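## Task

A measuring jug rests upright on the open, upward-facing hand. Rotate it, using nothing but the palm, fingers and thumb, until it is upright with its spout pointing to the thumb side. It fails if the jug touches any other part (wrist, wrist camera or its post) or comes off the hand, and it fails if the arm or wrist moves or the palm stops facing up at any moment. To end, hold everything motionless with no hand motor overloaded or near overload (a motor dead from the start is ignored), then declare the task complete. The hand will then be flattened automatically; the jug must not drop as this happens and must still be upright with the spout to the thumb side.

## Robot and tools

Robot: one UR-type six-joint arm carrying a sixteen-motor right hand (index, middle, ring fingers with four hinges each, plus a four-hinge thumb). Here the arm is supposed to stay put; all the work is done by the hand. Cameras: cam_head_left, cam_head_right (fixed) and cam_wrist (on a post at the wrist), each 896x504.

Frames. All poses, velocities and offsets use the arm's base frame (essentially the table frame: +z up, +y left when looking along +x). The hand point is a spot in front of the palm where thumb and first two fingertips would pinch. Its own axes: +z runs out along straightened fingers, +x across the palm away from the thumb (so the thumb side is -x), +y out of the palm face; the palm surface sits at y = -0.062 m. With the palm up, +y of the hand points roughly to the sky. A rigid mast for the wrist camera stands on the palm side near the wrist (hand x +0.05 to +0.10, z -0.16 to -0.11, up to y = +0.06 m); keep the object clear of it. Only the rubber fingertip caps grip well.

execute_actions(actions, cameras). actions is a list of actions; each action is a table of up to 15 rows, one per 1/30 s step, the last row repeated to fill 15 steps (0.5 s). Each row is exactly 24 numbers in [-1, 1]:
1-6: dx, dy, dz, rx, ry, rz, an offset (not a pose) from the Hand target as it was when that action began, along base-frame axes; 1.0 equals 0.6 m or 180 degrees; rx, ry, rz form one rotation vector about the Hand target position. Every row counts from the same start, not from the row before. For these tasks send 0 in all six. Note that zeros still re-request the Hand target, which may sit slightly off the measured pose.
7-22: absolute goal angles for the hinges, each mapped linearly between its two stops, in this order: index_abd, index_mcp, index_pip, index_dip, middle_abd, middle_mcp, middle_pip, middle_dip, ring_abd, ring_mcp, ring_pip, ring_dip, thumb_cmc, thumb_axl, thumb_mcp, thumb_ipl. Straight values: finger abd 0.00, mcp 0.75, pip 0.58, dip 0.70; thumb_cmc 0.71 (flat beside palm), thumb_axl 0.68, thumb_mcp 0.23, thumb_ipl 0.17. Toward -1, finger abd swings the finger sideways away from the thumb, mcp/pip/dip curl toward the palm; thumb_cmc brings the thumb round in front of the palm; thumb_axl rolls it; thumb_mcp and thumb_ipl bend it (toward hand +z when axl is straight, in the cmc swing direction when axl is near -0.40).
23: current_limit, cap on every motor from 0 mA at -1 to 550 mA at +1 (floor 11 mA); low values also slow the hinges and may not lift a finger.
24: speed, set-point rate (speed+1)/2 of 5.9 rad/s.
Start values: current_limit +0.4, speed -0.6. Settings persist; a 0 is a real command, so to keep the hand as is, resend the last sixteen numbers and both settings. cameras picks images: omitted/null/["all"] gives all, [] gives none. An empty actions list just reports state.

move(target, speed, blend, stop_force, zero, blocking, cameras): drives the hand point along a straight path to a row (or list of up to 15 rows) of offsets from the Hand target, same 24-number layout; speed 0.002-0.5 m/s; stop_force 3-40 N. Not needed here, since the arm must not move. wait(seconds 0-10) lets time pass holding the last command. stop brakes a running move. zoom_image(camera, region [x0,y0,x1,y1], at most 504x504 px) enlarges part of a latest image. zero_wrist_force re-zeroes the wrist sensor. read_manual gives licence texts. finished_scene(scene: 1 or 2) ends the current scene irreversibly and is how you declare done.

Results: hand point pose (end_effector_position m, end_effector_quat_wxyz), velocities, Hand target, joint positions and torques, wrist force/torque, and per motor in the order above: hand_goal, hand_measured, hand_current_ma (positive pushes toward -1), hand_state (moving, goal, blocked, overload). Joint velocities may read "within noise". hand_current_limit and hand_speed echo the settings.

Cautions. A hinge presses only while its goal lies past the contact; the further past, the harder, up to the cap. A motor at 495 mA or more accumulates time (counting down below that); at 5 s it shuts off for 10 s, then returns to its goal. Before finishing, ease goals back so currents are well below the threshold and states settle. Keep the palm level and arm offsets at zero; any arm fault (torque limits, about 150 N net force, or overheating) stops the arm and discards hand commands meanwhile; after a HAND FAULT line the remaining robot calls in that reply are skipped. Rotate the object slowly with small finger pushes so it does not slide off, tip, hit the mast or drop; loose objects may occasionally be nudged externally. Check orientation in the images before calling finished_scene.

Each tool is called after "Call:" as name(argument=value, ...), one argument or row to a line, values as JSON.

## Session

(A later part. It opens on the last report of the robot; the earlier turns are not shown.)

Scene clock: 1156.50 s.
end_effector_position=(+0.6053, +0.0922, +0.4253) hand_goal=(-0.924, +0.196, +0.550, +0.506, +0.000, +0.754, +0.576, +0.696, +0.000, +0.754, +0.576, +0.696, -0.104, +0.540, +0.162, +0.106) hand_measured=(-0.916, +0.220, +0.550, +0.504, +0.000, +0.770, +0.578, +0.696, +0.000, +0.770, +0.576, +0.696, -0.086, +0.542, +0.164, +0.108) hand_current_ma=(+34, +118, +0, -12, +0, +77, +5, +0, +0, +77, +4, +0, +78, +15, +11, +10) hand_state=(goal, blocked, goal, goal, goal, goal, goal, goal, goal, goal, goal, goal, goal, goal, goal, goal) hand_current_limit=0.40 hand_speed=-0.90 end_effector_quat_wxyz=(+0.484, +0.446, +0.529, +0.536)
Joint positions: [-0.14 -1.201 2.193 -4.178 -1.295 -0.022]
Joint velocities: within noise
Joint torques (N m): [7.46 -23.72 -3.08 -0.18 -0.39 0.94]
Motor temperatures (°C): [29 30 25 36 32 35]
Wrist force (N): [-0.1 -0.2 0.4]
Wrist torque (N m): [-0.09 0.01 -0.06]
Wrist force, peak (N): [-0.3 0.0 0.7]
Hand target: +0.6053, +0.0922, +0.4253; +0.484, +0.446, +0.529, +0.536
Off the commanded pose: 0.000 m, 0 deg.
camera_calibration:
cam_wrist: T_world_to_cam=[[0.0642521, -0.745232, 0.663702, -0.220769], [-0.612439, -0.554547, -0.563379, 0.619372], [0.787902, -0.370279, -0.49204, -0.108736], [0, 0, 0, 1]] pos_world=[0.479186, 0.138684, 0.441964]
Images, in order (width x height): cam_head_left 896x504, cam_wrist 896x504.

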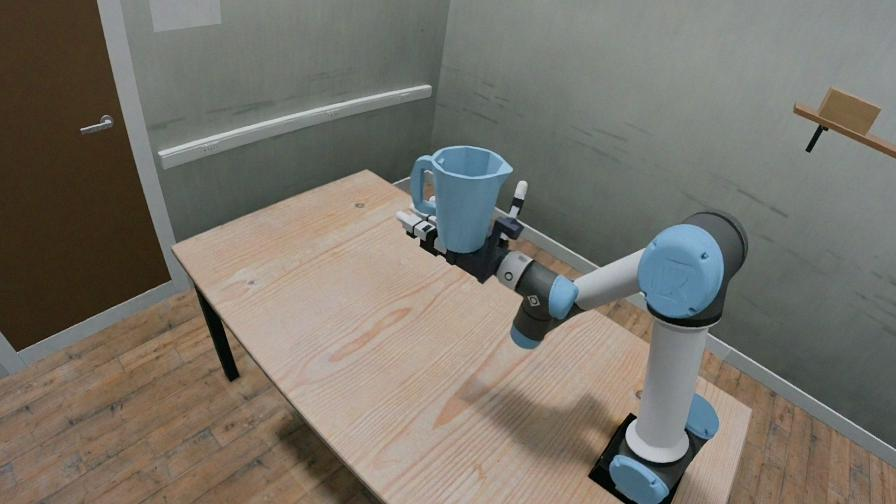

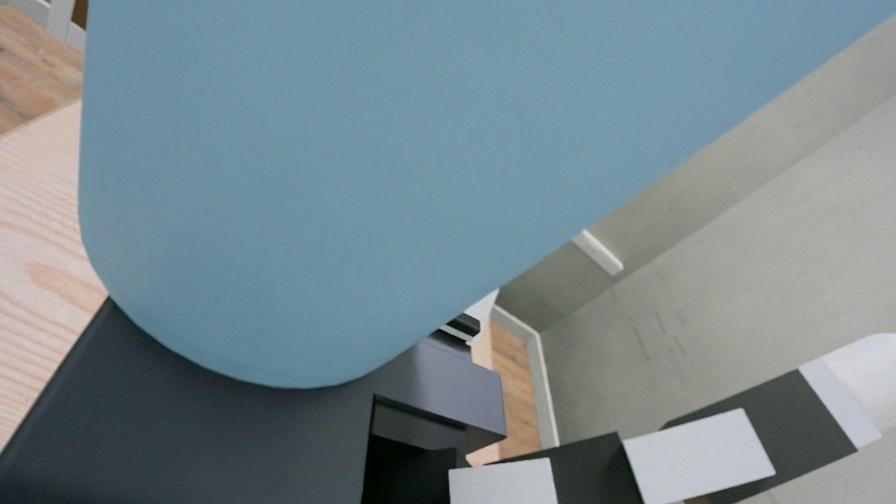

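Call:
execute_actions(
  actions=[],
)

Scene clock: 1200.83 s.
end_effector_position=(+0.6053, +0.0922, +0.4253) hand_goal=(-0.924, +0.196, +0.550, +0.506, +0.000, +0.754, +0.576, +0.696, +0.000, +0.754, +0.576, +0.696, -0.104, +0.540, +0.162, +0.106) hand_measured=(-0.916, +0.220, +0.550, +0.504, +0.000, +0.770, +0.578, +0.696, +0.000, +0.770, +0.576, +0.696, -0.086, +0.542, +0.164, +0.108) hand_current_ma=(+34, +118, +0, -12, +0, +77, +5, +0, +0, +77, +4, +0, +78, +15, +11, +10) hand_state=(goal, blocked, goal, goal, goal, goal, goal, goal, goal, goal, goal, goal, goal, goal, goal, goal) hand_current_limit=0.40 hand_speed=-0.90 end_effector_quat_wxyz=(+0.484, +0.446, +0.529, +0.536)
Joint positions: [-0.14 -1.201 2.193 -4.178 -1.295 -0.022]
Joint velocities: within noise
Joint torques (N m): [7.48 -24.44 -4.65 -0.12 -0.5 1.15]
Motor temperatures (°C): [29 30 25 36 32 35]
Wrist force (N): [-0.3 -0.2 0.4]
Wrist torque (N m): [-0.08 0.03 -0.07]
Wrist force, peak (N): [-0.2 -0.1 0.6]
Hand target: +0.6053, +0.0922, +0.4253; +0.484, +0.446, +0.529, +0.536
Off the commanded pose: 0.000 m, 0 deg.
camera_calibration:
cam_wrist: T_world_to_cam=[[0.0642522, -0.745232, 0.663702, -0.220769], [-0.612439, -0.554547, -0.563379, 0.619372], [0.787902, -0.370279, -0.49204, -0.108736], [0, 0, 0, 1]] pos_world=[0.479186, 0.138684, 0.441964]

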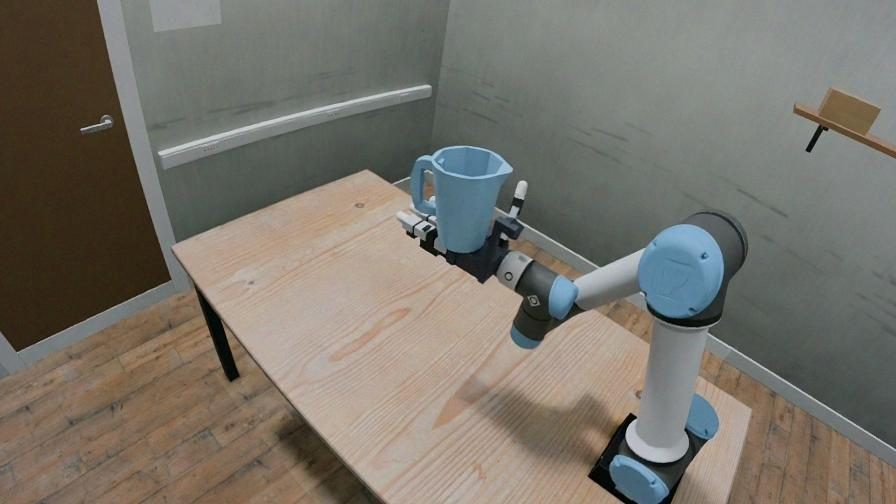

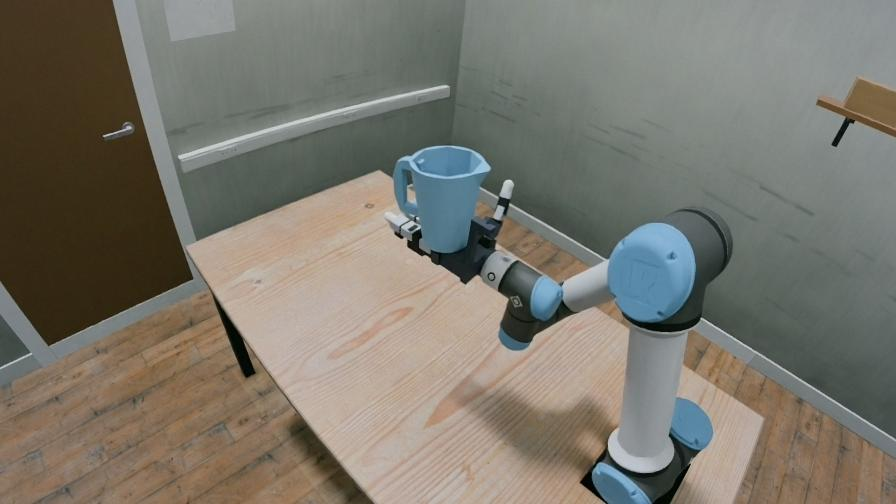

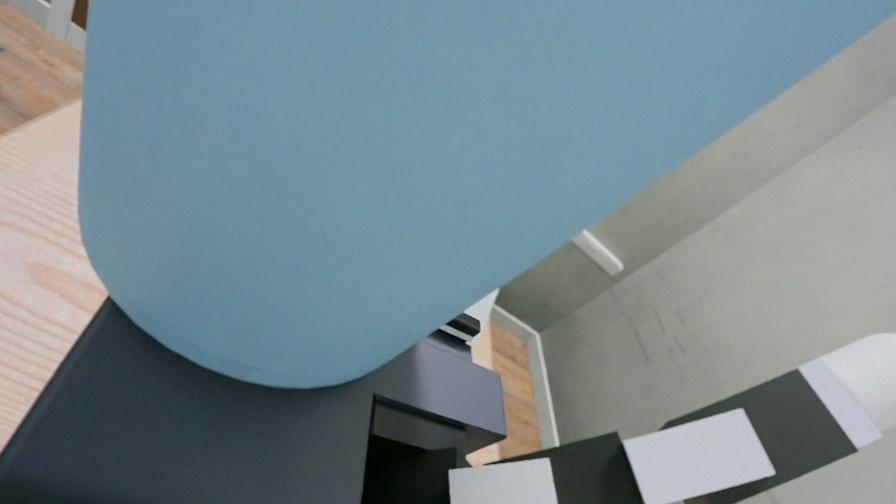

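Call:
zoom_image(
  camera="cam_head_left",
  region=[396, 130, 526, 260],
)

Call:
zoom_image(
  camera="cam_head_left",
  region=[420, 140, 466, 186],
)

Call:
zoom_image(
  camera="cam_head_left",
  region=[464, 140, 510, 186],
)

Scaled by 3.877 from the camera's 896x504 image, which has a finer 1280x720 frame.

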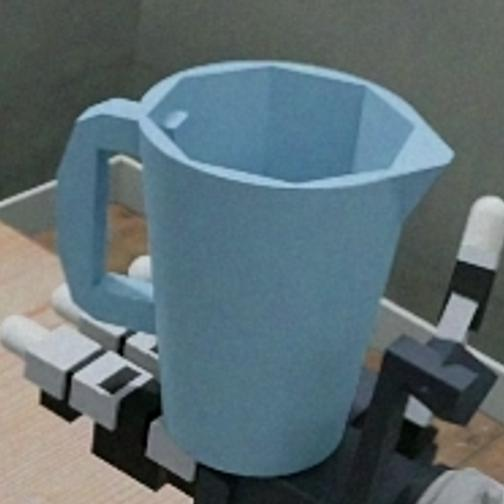

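Scaled by 10.957 from the camera's 896x504 image, which has a finer 1280x720 frame.

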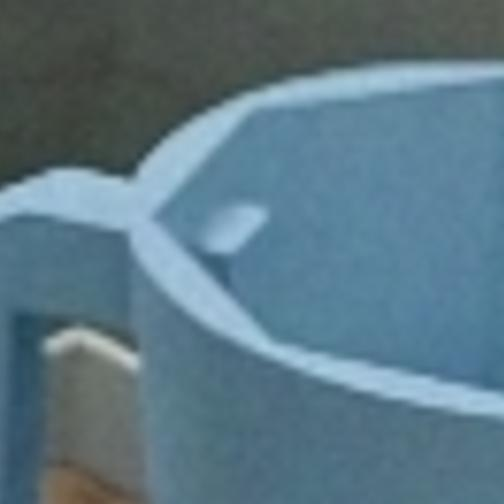

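Scaled by 10.957 from the camera's 896x504 image, which has a finer 1280x720 frame.

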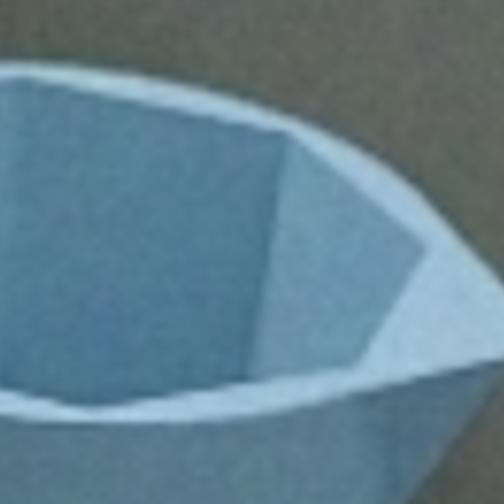

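Call:
execute_actions(
  actions=[
    [[0,0,0,0,0,0,-0.65,0.225,0.550,0.505,0,0.754,0.576,0.696,0,0.754,0.576,0.696,-0.104,0.540,0.162,0.106,0.4,-0.85]],
    [[0,0,0,0,0,0,-0.40,0.225,0.550,0.505,0,0.754,0.45,0.6,0,0.754,0.576,0.696,-0.104,0.540,0.162,0.106,0.4,-0.8]],
    [[0,0,0,0,0,0,-0.12,0.225,0.550,0.505,0,0.754,0.25,0.4,0,0.754,0.576,0.696,-0.104,0.540,0.162,0.106,0.4,-0.8]],
    [[0,0,0,0,0,0,0,0.45,0.55,0.6,0,0.754,0.10,0.15,0,0.754,0.576,0.696,-0.104,0.540,0.162,0.106,0.4,-0.8]],
    [[0,0,0,0,0,0,0,0.68,0.57,0.696,0,0.754,-0.04,-0.08,0,0.754,0.576,0.696,-0.104,0.540,0.162,0.106,0.4,-0.8]],
    [[0,0,0,0,0,0,0,0.754,0.576,0.696,-0.2,0.754,-0.051,-0.13,0,0.754,0.576,0.696,-0.104,0.540,0.162,0.106,0.4,-0.8]],
  ],
  cameras=["cam_head_left", "cam_wrist"],
)

Call:
zoom_image(
  camera="cam_head_left",
  region=[396, 130, 526, 260],
)

Scene clock: 1289.90 s.
end_effector_position=(+0.6053, +0.0922, +0.4253) hand_goal=(+0.000, +0.754, +0.576, +0.696, -0.200, +0.754, -0.050, -0.130, +0.000, +0.754, +0.576, +0.696, -0.104, +0.540, +0.162, +0.106) hand_measured=(-0.004, +0.766, +0.576, +0.694, -0.198, +0.770, -0.044, -0.128, +0.000, +0.770, +0.576, +0.696, -0.086, +0.542, +0.164, +0.108) hand_current_ma=(-15, +52, +3, -10, +10, +77, +27, +10, +0, +77, +4, +0, +78, +15, +11, +10) hand_state=(goal, goal, goal, goal, goal, goal, goal, goal, goal, goal, goal, goal, goal, goal, goal, goal) hand_current_limit=0.40 hand_speed=-0.80 end_effector_quat_wxyz=(+0.484, +0.446, +0.529, +0.536)
Joint positions: [-0.14 -1.201 2.193 -4.178 -1.295 -0.022]
Joint velocities: within noise
Joint torques (N m): [8.17 -26.27 -4.47 -0.23 -0.4 0.8]
Motor temperatures (°C): [29 30 25 36 32 35]
Wrist force (N): [-0.2 -0.1 0.5]
Wrist torque (N m): [-0.07 0.02 -0.05]
Wrist force, peak (N): [-0.4 -0.2 0.6]
Hand target: +0.6053, +0.0922, +0.4253; +0.484, +0.446, +0.529, +0.536
Off the commanded pose: 0.000 m, 0 deg.
camera_calibration:
cam_wrist: T_world_to_cam=[[0.0642522, -0.745232, 0.663702, -0.220769], [-0.612439, -0.554547, -0.563379, 0.619372], [0.787902, -0.370279, -0.49204, -0.108736], [0, 0, 0, 1]] pos_world=[0.479186, 0.138684, 0.441964]
Images, in order (width x height): cam_head_left 896x504, cam_wrist 896x504.

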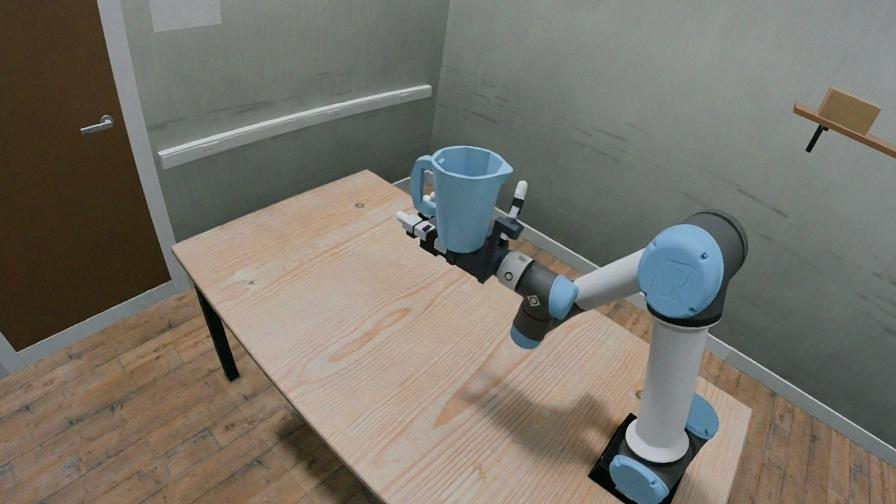

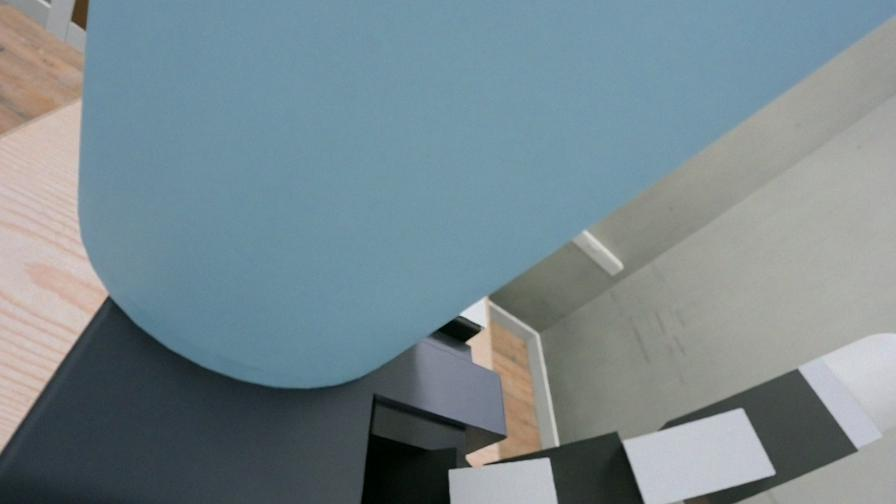

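Scaled by 3.877 from the camera's 896x504 image, which has a finer 1280x720 frame.

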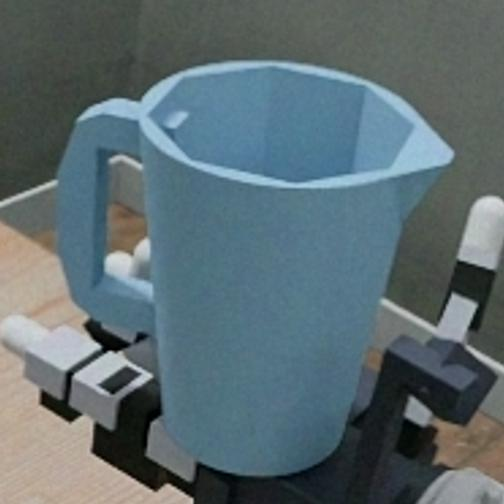

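Call:
execute_actions(
  actions=[
    [[0,0,0,0,0,0,0,0.754,0.576,0.696,-0.35,0.754,0.044,0.052,0,0.754,0.576,0.696,-0.104,0.540,0.162,0.106,0.4,-0.85]],
    [[0,0,0,0,0,0,0,0.754,0.576,0.696,-0.52,0.754,0.044,0.052,0,0.754,0.576,0.696,-0.104,0.540,0.162,0.106,0.4,-0.85]],
    [[0,0,0,0,0,0,0,0.754,0.576,0.696,-0.58,0.754,0.044,0.052,0,0.754,0.576,0.696,-0.104,0.540,0.162,0.106,0.4,-0.9]],
  ],
  cameras=["cam_head_left"],
)

Call:
zoom_image(
  camera="cam_head_left",
  region=[396, 130, 526, 260],
)

Scene clock: 1303.73 s.
end_effector_position=(+0.6053, +0.0922, +0.4253) hand_goal=(+0.000, +0.754, +0.576, +0.696, -0.580, +0.754, +0.044, +0.052, +0.000, +0.754, +0.576, +0.696, -0.104, +0.540, +0.162, +0.106) hand_measured=(-0.004, +0.766, +0.576, +0.694, -0.312, +0.758, +0.034, +0.050, -0.036, +0.774, +0.582, +0.696, -0.086, +0.542, +0.164, +0.108) hand_current_ma=(-15, +52, +3, -10, +385, +18, -42, -10, -142, +95, +23, +0, +78, +15, +11, +10) hand_state=(goal, goal, goal, goal, blocked, goal, goal, goal, blocked, goal, goal, goal, goal, goal, goal, goal) hand_current_limit=0.40 hand_speed=-0.90 end_effector_quat_wxyz=(+0.484, +0.446, +0.529, +0.536)
Joint positions: [-0.14 -1.201 2.193 -4.178 -1.295 -0.022]
Joint velocities: within noise
Joint torques (N m): [8.78 -27.19 -4.11 -0.47 -0.19 0.74]
Motor temperatures (°C): [29 30 25 36 32 35]
Wrist force (N): [-0.2 0.0 0.4]
Wrist torque (N m): [-0.05 0.02 -0.05]
Wrist force, peak (N): [-0.1 -0.3 0.6]
Hand target: +0.6053, +0.0922, +0.4253; +0.484, +0.446, +0.529, +0.536
Off the commanded pose: 0.000 m, 0 deg.
Images, in order (width x height): cam_head_left 896x504.

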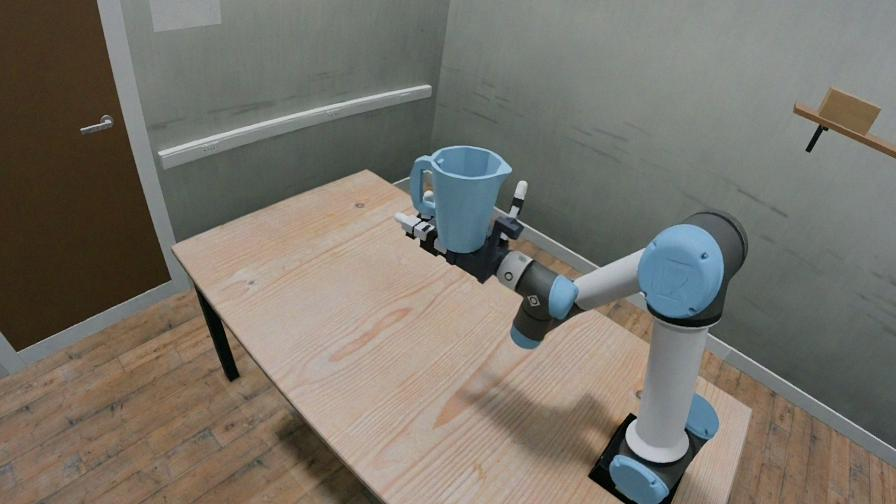

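Scaled by 3.877 from the camera's 896x504 image, which has a finer 1280x720 frame.

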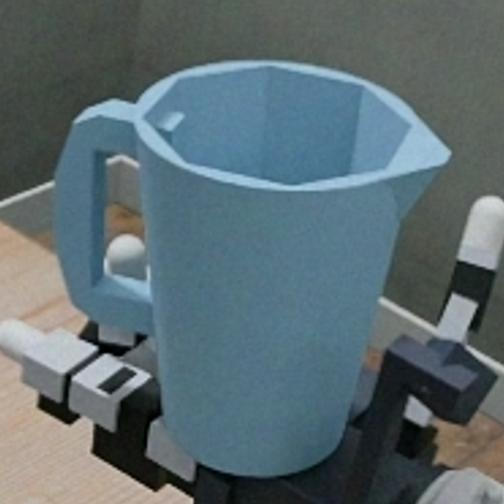

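Call:
execute_actions(
  actions=[
    [[0,0,0,0,0,0,0.1,0.754,0.576,0.696,-0.15,0.754,0.08,0.10,0,0.754,0.576,0.696,-0.104,0.540,0.162,0.106,0.4,-0.85]],
    [[0,0,0,0,0,0,0.35,0.754,0.576,0.696,0.08,0.754,0.30,0.35,0,0.754,0.576,0.696,-0.104,0.540,0.162,0.106,0.4,-0.8]],
    [[0,0,0,0,0,0,0.5,0.754,0.576,0.696,0.30,0.754,0.50,0.60,0.05,0.754,0.576,0.696,-0.104,0.540,0.162,0.106,0.4,-0.8]],
    [[0,0,0,0,0,0,0.5,0.754,0.576,0.696,0.45,0.754,0.576,0.696,0.25,0.754,0.5,0.6,-0.104,0.540,0.162,0.106,0.4,-0.8]],
    [[0,0,0,0,0,0,0.5,0.754,0.576,0.696,0.45,0.754,0.576,0.696,0.317,0.754,0.28,0.32,-0.104,0.540,0.162,0.106,0.4,-0.8]],
    [[0,0,0,0,0,0,0.5,0.754,0.576,0.696,0.45,0.754,0.576,0.696,0.317,0.754,0.044,0.052,-0.104,0.540,0.162,0.106,0.4,-0.8]],
  ],
  cameras=["cam_head_left"],
)

Call:
zoom_image(
  camera="cam_head_left",
  region=[396, 130, 526, 260],
)

Scene clock: 1350.80 s.
end_effector_position=(+0.6053, +0.0922, +0.4253) hand_goal=(+0.500, +0.754, +0.576, +0.696, +0.450, +0.754, +0.576, +0.696, +0.318, +0.754, +0.044, +0.052, -0.104, +0.540, +0.162, +0.106) hand_measured=(+0.496, +0.766, +0.576, +0.694, +0.446, +0.764, +0.576, +0.694, +0.314, +0.778, +0.050, +0.054, -0.086, +0.542, +0.164, +0.108) hand_current_ma=(-14, +52, +3, -10, -11, +48, +2, -8, -16, +118, +30, +12, +78, +15, +11, +10) hand_state=(goal, goal, goal, goal, goal, goal, goal, goal, goal, blocked, goal, goal, goal, goal, goal, goal) hand_current_limit=0.40 hand_speed=-0.80 end_effector_quat_wxyz=(+0.484, +0.446, +0.529, +0.536)
Joint positions: [-0.14 -1.201 2.193 -4.178 -1.295 -0.022]
Joint velocities: within noise
Joint torques (N m): [6.8 -26.82 -5.72 -0.51 -0.24 0.75]
Motor temperatures (°C): [29 30 25 36 32 35]
Wrist force (N): [-0.1 -0.2 0.3]
Wrist torque (N m): [-0.07 0.01 0.00]
Wrist force, peak (N): [-0.2 -0.2 0.7]
Hand target: +0.6053, +0.0922, +0.4253; +0.484, +0.446, +0.529, +0.536
Off the commanded pose: 0.000 m, 0 deg.
Images, in order (width x height): cam_head_left 896x504.

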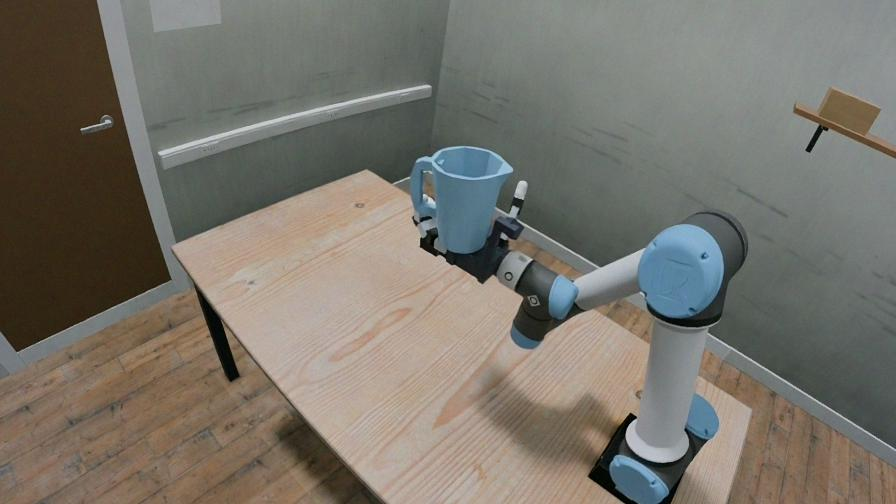

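Scaled by 3.877 from the camera's 896x504 image, which has a finer 1280x720 frame.

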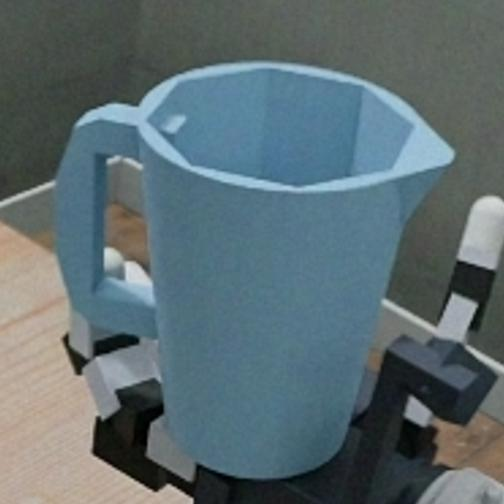

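Call:
execute_actions(
  actions=[
    [[0,0,0,0,0,0,0.5,0.754,0.576,0.696,0.45,0.754,0.576,0.696,0.20,0.754,0.054,0.052,-0.104,0.540,0.162,0.106,0.4,-0.9]],
    [[0,0,0,0,0,0,0.5,0.754,0.576,0.696,0.45,0.754,0.576,0.696,0.08,0.754,0.064,0.052,-0.104,0.540,0.162,0.106,0.4,-0.9]],
  ],
  cameras=["cam_head_left"],
)

Call:
zoom_image(
  camera="cam_head_left",
  region=[396, 130, 526, 260],
)

Scene clock: 1361.83 s.
end_effector_position=(+0.6053, +0.0922, +0.4253) hand_goal=(+0.500, +0.754, +0.576, +0.696, +0.450, +0.754, +0.576, +0.696, +0.080, +0.754, +0.064, +0.052, -0.104, +0.540, +0.162, +0.106) hand_measured=(+0.496, +0.766, +0.576, +0.694, +0.448, +0.764, +0.576, +0.694, +0.084, +0.778, +0.064, +0.054, -0.086, +0.542, +0.164, +0.108) hand_current_ma=(-14, +52, +3, -10, -11, +48, +2, -8, +13, +114, +0, +12, +78, +15, +11, +10) hand_state=(goal, goal, goal, goal, goal, goal, goal, goal, goal, blocked, goal, goal, goal, goal, goal, goal) hand_current_limit=0.40 hand_speed=-0.90 end_effector_quat_wxyz=(+0.484, +0.446, +0.529, +0.536)
Joint positions: [-0.14 -1.201 2.193 -4.178 -1.295 -0.022]
Joint velocities: within noise
Joint torques (N m): [6.45 -27.55 -5.37 -0.72 -0.13 0.48]
Motor temperatures (°C): [29 30 25 36 32 35]
Wrist force (N): [-0.3 -0.1 0.3]
Wrist torque (N m): [-0.06 0.02 -0.02]
Wrist force, peak (N): [-0.2 -0.3 0.6]
Hand target: +0.6053, +0.0922, +0.4253; +0.484, +0.446, +0.529, +0.536
Off the commanded pose: 0.000 m, 0 deg.
Images, in order (width x height): cam_head_left 896x504.

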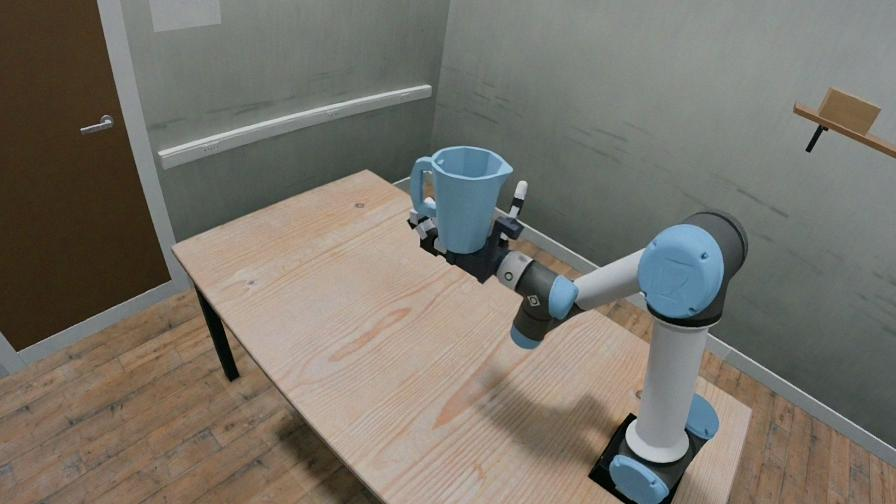

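Scaled by 3.877 from the camera's 896x504 image, which has a finer 1280x720 frame.

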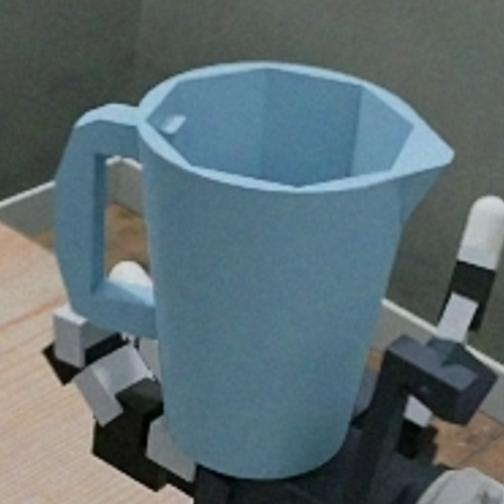

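Call:
execute_actions(
  actions=[
    [[0,0,0,0,0,0,0.5,0.754,0.576,0.696,0.45,0.754,0.576,0.696,-0.04,0.754,0.074,0.052,-0.104,0.540,0.162,0.106,0.4,-0.9]],
    [[0,0,0,0,0,0,0.5,0.754,0.576,0.696,0.45,0.754,0.576,0.696,-0.12,0.754,0.080,0.052,-0.104,0.540,0.162,0.106,0.4,-0.9]],
  ],
  cameras=["cam_head_left"],
)

Call:
zoom_image(
  camera="cam_head_left",
  region=[396, 130, 526, 260],
)

Scene clock: 1367.13 s.
end_effector_position=(+0.6053, +0.0922, +0.4253) hand_goal=(+0.500, +0.754, +0.576, +0.696, +0.450, +0.754, +0.576, +0.696, -0.120, +0.754, +0.080, +0.052, -0.104, +0.540, +0.162, +0.106) hand_measured=(+0.496, +0.766, +0.576, +0.694, +0.448, +0.764, +0.576, +0.694, -0.116, +0.778, +0.082, +0.054, -0.086, +0.542, +0.164, +0.108) hand_current_ma=(-14, +52, +3, -10, -11, +48, +2, -8, +16, +114, +5, +12, +78, +15, +11, +10) hand_state=(goal, goal, goal, goal, goal, goal, goal, goal, goal, blocked, goal, goal, goal, goal, goal, goal) hand_current_limit=0.40 hand_speed=-0.90 end_effector_quat_wxyz=(+0.484, +0.446, +0.529, +0.536)
Joint positions: [-0.14 -1.201 2.193 -4.178 -1.295 -0.022]
Joint velocities: within noise
Joint torques (N m): [6.07 -26.23 -4.68 -0.48 -0.08 0.5]
Motor temperatures (°C): [29 30 25 36 32 35]
Wrist force (N): [-0.1 0.0 0.4]
Wrist torque (N m): [-0.05 0.01 -0.01]
Wrist force, peak (N): [-0.5 -0.2 0.5]
Hand target: +0.6053, +0.0922, +0.4253; +0.484, +0.446, +0.529, +0.536
Off the commanded pose: 0.000 m, 0 deg.
Images, in order (width x height): cam_head_left 896x504.

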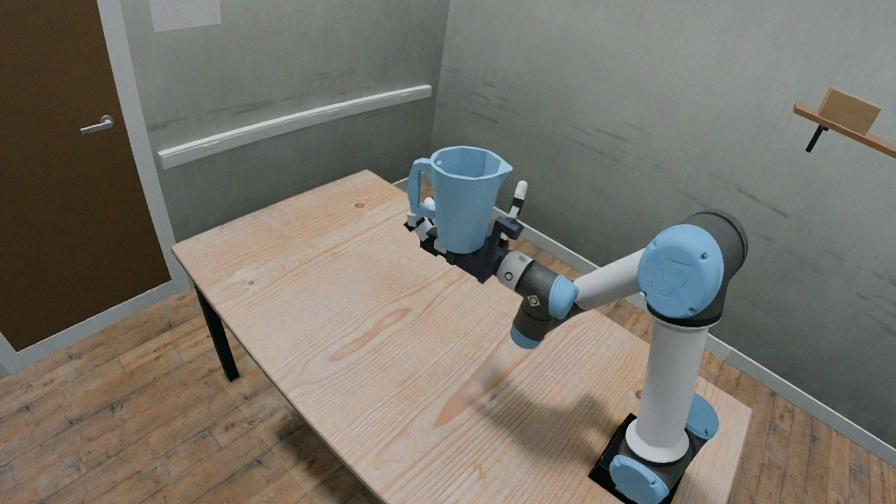

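Scaled by 3.877 from the camera's 896x504 image, which has a finer 1280x720 frame.

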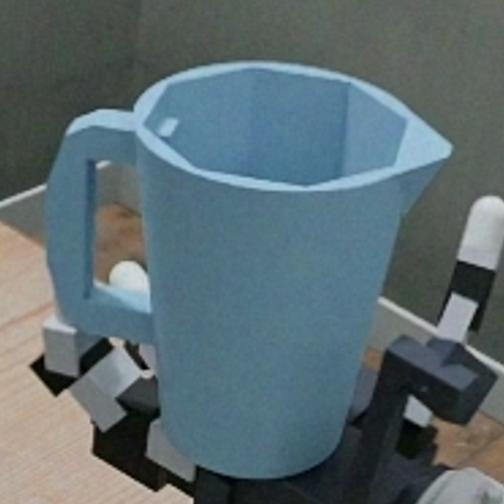

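Call:
execute_actions(
  actions=[
    [[0,0,0,0,0,0,0.5,0.754,0.576,0.696,0.45,0.754,0.576,0.696,-0.24,0.754,0.090,0.052,-0.104,0.540,0.162,0.106,0.4,-0.9]],
    [[0,0,0,0,0,0,0.5,0.754,0.576,0.696,0.45,0.754,0.576,0.696,-0.36,0.754,0.098,0.052,-0.104,0.540,0.162,0.106,0.4,-0.9]],
  ],
  cameras=["cam_head_left", "cam_wrist"],
)

Call:
zoom_image(
  camera="cam_head_left",
  region=[396, 130, 526, 260],
)

Scene clock: 1378.10 s.
end_effector_position=(+0.6053, +0.0922, +0.4253) hand_goal=(+0.500, +0.754, +0.576, +0.696, +0.450, +0.754, +0.576, +0.696, -0.360, +0.754, +0.098, +0.052, -0.104, +0.540, +0.162, +0.106) hand_measured=(+0.496, +0.766, +0.576, +0.694, +0.448, +0.764, +0.576, +0.694, -0.356, +0.778, +0.100, +0.054, -0.086, +0.542, +0.164, +0.108) hand_current_ma=(-13, +52, +3, -10, -11, +48, +2, -8, +16, +114, +5, +12, +78, +15, +11, +10) hand_state=(goal, goal, goal, goal, goal, goal, goal, goal, goal, blocked, goal, goal, goal, goal, goal, goal) hand_current_limit=0.40 hand_speed=-0.90 end_effector_quat_wxyz=(+0.484, +0.446, +0.529, +0.536)
Joint positions: [-0.14 -1.201 2.193 -4.178 -1.295 -0.022]
Joint velocities: within noise
Joint torques (N m): [6.97 -26.04 -5.49 -0.91 -0.11 0.39]
Motor temperatures (°C): [29 30 25 36 32 35]
Wrist force (N): [-0.1 -0.1 0.4]
Wrist torque (N m): [-0.06 0.01 -0.03]
Wrist force, peak (N): [-0.3 -0.1 0.6]
Hand target: +0.6053, +0.0922, +0.4253; +0.484, +0.446, +0.529, +0.536
Off the commanded pose: 0.000 m, 0 deg.
camera_calibration:
cam_wrist: T_world_to_cam=[[0.0642523, -0.745232, 0.663702, -0.220769], [-0.612439, -0.554547, -0.563379, 0.619372], [0.787902, -0.370279, -0.49204, -0.108736], [0, 0, 0, 1]] pos_world=[0.479186, 0.138684, 0.441963]
Images, in order (width x height): cam_head_left 896x504, cam_wrist 896x504.

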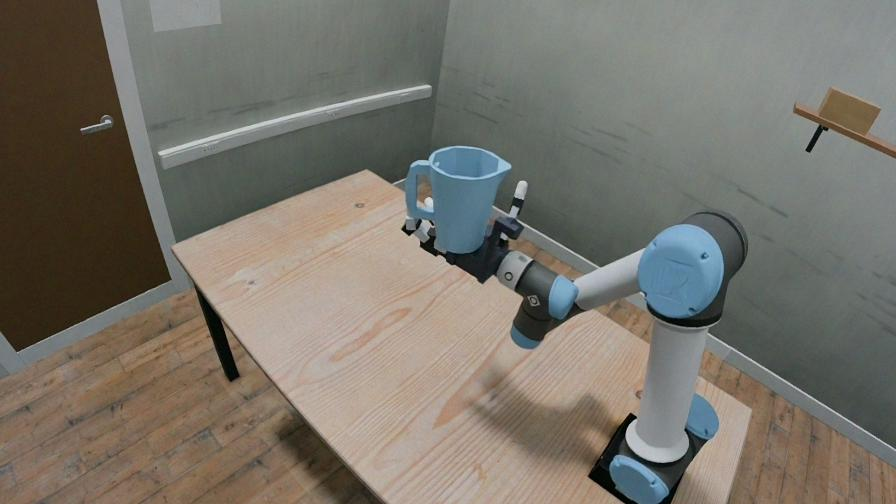

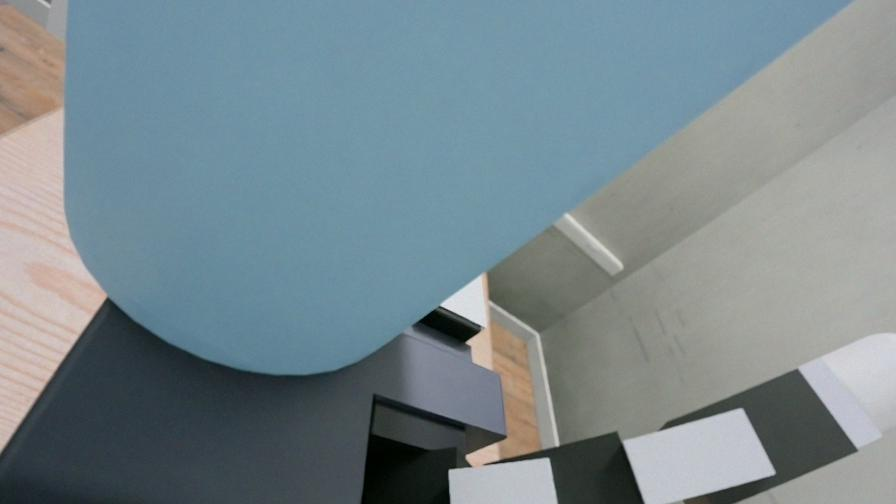

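Scaled by 3.877 from the camera's 896x504 image, which has a finer 1280x720 frame.

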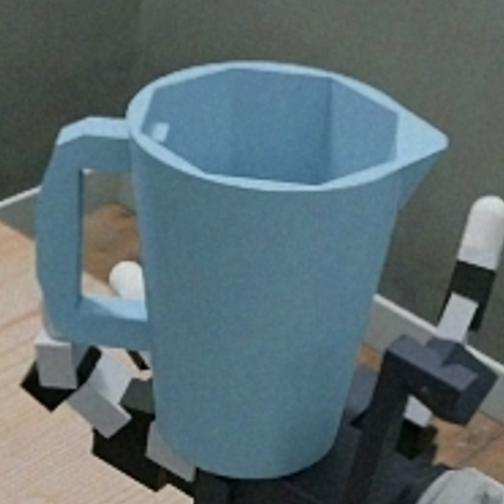

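Call:
zoom_image(
  camera="cam_head_left",
  region=[420, 140, 466, 186],
)

Call:
zoom_image(
  camera="cam_head_left",
  region=[464, 140, 510, 186],
)

Scaled by 10.957 from the camera's 896x504 image, which has a finer 1280x720 frame.

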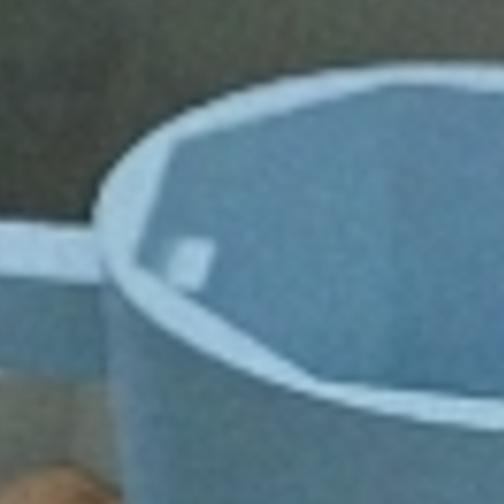

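Scaled by 10.957 from the camera's 896x504 image, which has a finer 1280x720 frame.

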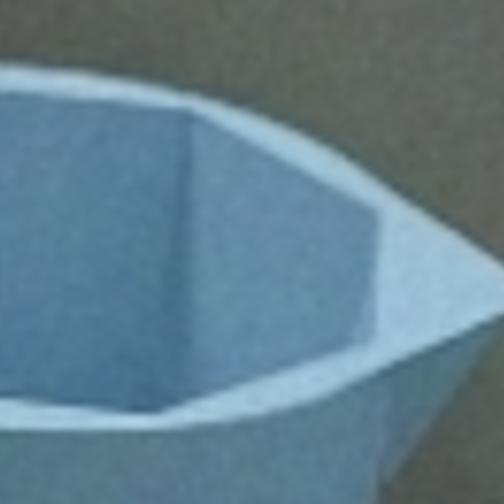

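Call:
execute_actions(
  actions=[
    [[0,0,0,0,0,0,0.5,0.754,0.576,0.696,0.45,0.754,0.576,0.696,-0.48,0.754,0.110,-0.01,-0.104,0.540,0.162,0.106,0.4,-0.9]],
    [[0,0,0,0,0,0,0.5,0.754,0.576,0.696,0.45,0.754,0.576,0.696,-0.60,0.754,0.120,-0.07,-0.104,0.540,0.162,0.106,0.4,-0.9]],
    [[0,0,0,0,0,0,0.5,0.754,0.576,0.696,0.45,0.754,0.576,0.696,-0.72,0.754,0.130,-0.13,-0.104,0.540,0.162,0.106,0.4,-0.9]],
  ],
  cameras=["cam_head_left", "cam_wrist"],
)

Call:
zoom_image(
  camera="cam_head_left",
  region=[396, 130, 526, 260],
)

Scene clock: 1409.53 s.
end_effector_position=(+0.6053, +0.0922, +0.4253) hand_goal=(+0.500, +0.754, +0.576, +0.696, +0.450, +0.754, +0.576, +0.696, -0.720, +0.754, +0.130, -0.130, -0.104, +0.540, +0.162, +0.106) hand_measured=(+0.496, +0.766, +0.576, +0.694, +0.448, +0.764, +0.576, +0.694, -0.714, +0.778, +0.130, -0.126, -0.086, +0.542, +0.164, +0.108) hand_current_ma=(-13, +52, +3, -10, -11, +48, +2, -8, +23, +114, +3, +17, +78, +15, +11, +10) hand_state=(goal, goal, goal, goal, goal, goal, goal, goal, goal, blocked, goal, goal, goal, goal, goal, goal) hand_current_limit=0.40 hand_speed=-0.90 end_effector_quat_wxyz=(+0.484, +0.446, +0.529, +0.536)
Joint positions: [-0.14 -1.201 2.193 -4.178 -1.295 -0.022]
Joint velocities: within noise
Joint torques (N m): [7.07 -25.28 -6.27 -0.84 0.02 0.23]
Motor temperatures (°C): [29 29 25 36 32 35]
Wrist force (N): [-0.1 0.0 0.4]
Wrist torque (N m): [-0.07 0.00 -0.02]
Wrist force, peak (N): [-0.4 -0.2 0.6]
Hand target: +0.6053, +0.0922, +0.4253; +0.484, +0.446, +0.529, +0.536
Off the commanded pose: 0.000 m, 0 deg.
camera_calibration:
cam_wrist: T_world_to_cam=[[0.0642521, -0.745232, 0.663702, -0.220769], [-0.612439, -0.554547, -0.563379, 0.619372], [0.787902, -0.370279, -0.49204, -0.108736], [0, 0, 0, 1]] pos_world=[0.479186, 0.138684, 0.441964]
Images, in order (width x height): cam_head_left 896x504, cam_wrist 896x504.

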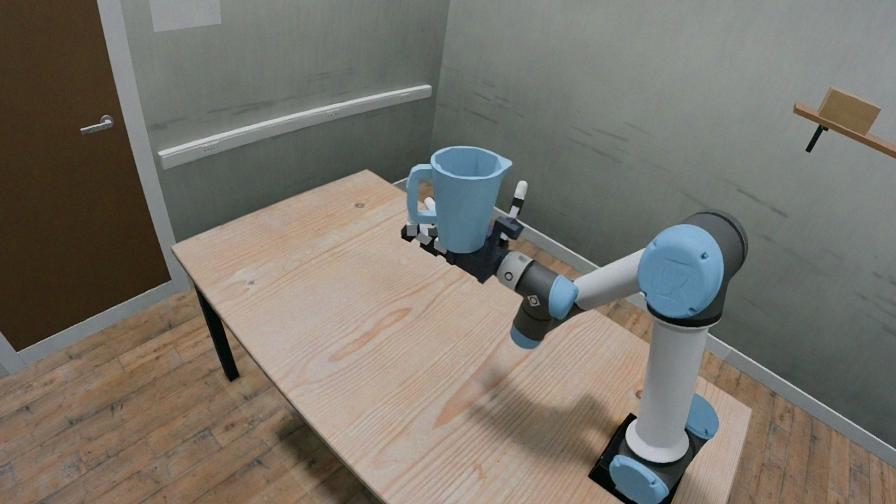

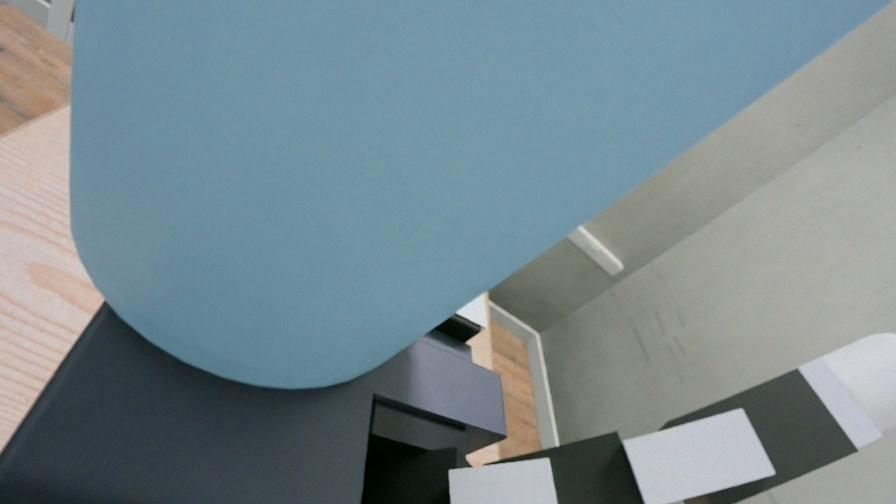

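Scaled by 3.877 from the camera's 896x504 image, which has a finer 1280x720 frame.

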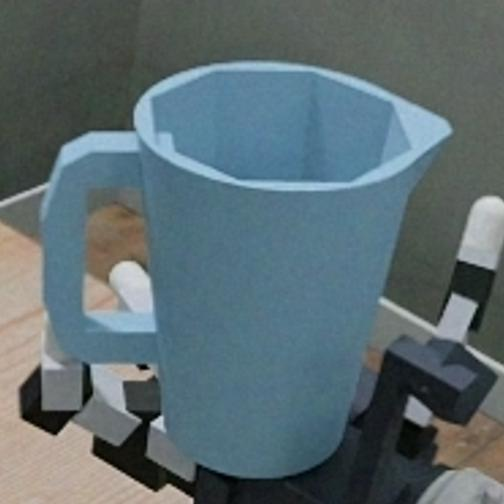

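Call:
execute_actions(
  actions=[
    [[0,0,0,0,0,0,0.5,0.754,0.576,0.696,0.45,0.754,0.576,0.696,-0.84,0.754,0.140,-0.13,-0.104,0.540,0.162,0.106,0.4,-0.9]],
    [[0,0,0,0,0,0,0.5,0.754,0.576,0.696,0.45,0.754,0.576,0.696,-0.96,0.754,0.150,-0.13,-0.104,0.540,0.162,0.106,0.4,-0.9]],
  ],
  cameras=["cam_head_left", "cam_wrist"],
)

Call:
zoom_image(
  camera="cam_head_left",
  region=[396, 130, 526, 260],
)

Scene clock: 1467.43 s.
end_effector_position=(+0.6053, +0.0922, +0.4253) hand_goal=(+0.500, +0.754, +0.576, +0.696, +0.450, +0.754, +0.576, +0.696, -0.960, +0.754, +0.150, -0.130, -0.104, +0.540, +0.162, +0.106) hand_measured=(+0.496, +0.766, +0.576, +0.694, +0.448, +0.764, +0.576, +0.694, -0.954, +0.778, +0.150, -0.128, -0.086, +0.542, +0.164, +0.108) hand_current_ma=(-13, +52, +3, -10, -11, +48, +2, -8, +23, +113, +2, +11, +78, +15, +11, +10) hand_state=(goal, goal, goal, goal, goal, goal, goal, goal, goal, blocked, goal, goal, goal, goal, goal, goal) hand_current_limit=0.40 hand_speed=-0.90 end_effector_quat_wxyz=(+0.484, +0.446, +0.529, +0.536)
Joint positions: [-0.14 -1.201 2.193 -4.178 -1.295 -0.022]
Joint velocities: within noise
Joint torques (N m): [4.6 -27.5 -7.68 -1.08 0.44 0.29]
Motor temperatures (°C): [29 29 25 36 32 35]
Wrist force (N): [-0.1 0.0 0.4]
Wrist torque (N m): [-0.08 0.00 -0.03]
Wrist force, peak (N): [-0.3 -0.2 0.6]
Hand target: +0.6053, +0.0922, +0.4253; +0.484, +0.446, +0.529, +0.536
Off the commanded pose: 0.000 m, 0 deg.
camera_calibration:
cam_wrist: T_world_to_cam=[[0.0642521, -0.745232, 0.663702, -0.220769], [-0.612439, -0.554547, -0.563379, 0.619372], [0.787902, -0.370279, -0.49204, -0.108736], [0, 0, 0, 1]] pos_world=[0.479186, 0.138684, 0.441964]
Images, in order (width x height): cam_head_left 896x504, cam_wrist 896x504.

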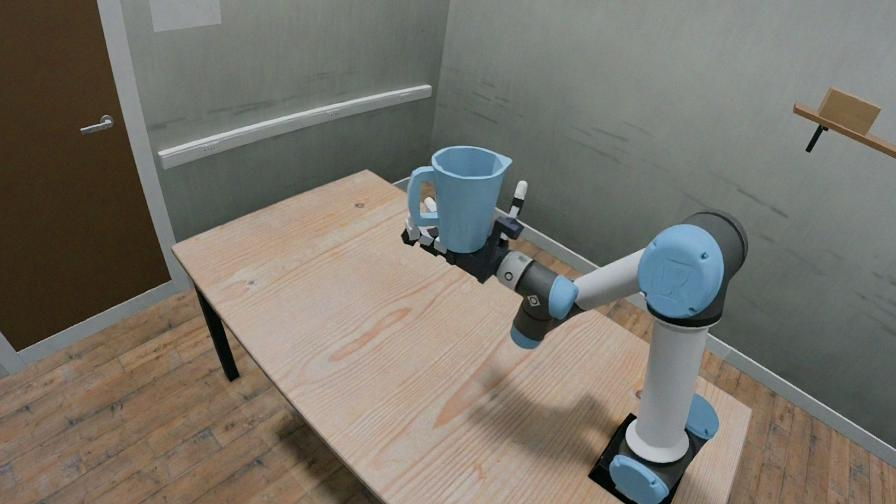

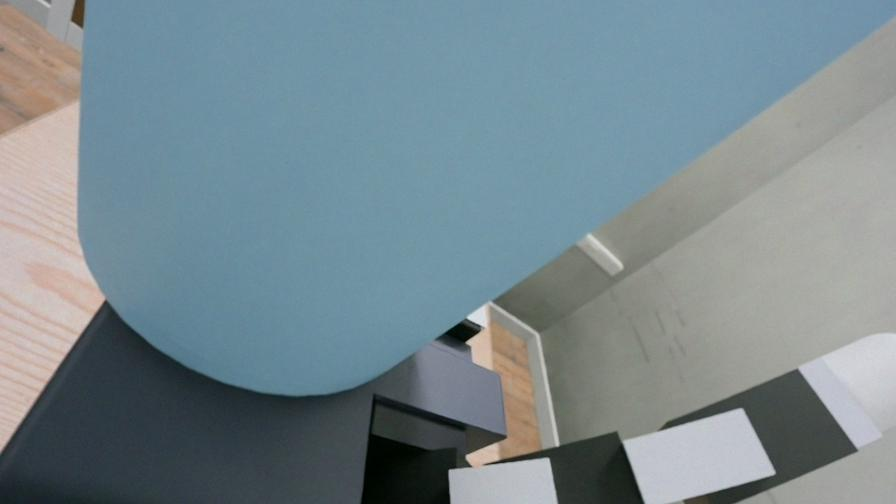

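Scaled by 3.877 from the camera's 896x504 image, which has a finer 1280x720 frame.

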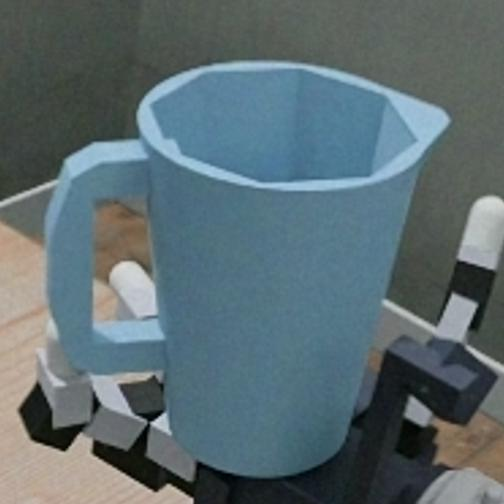

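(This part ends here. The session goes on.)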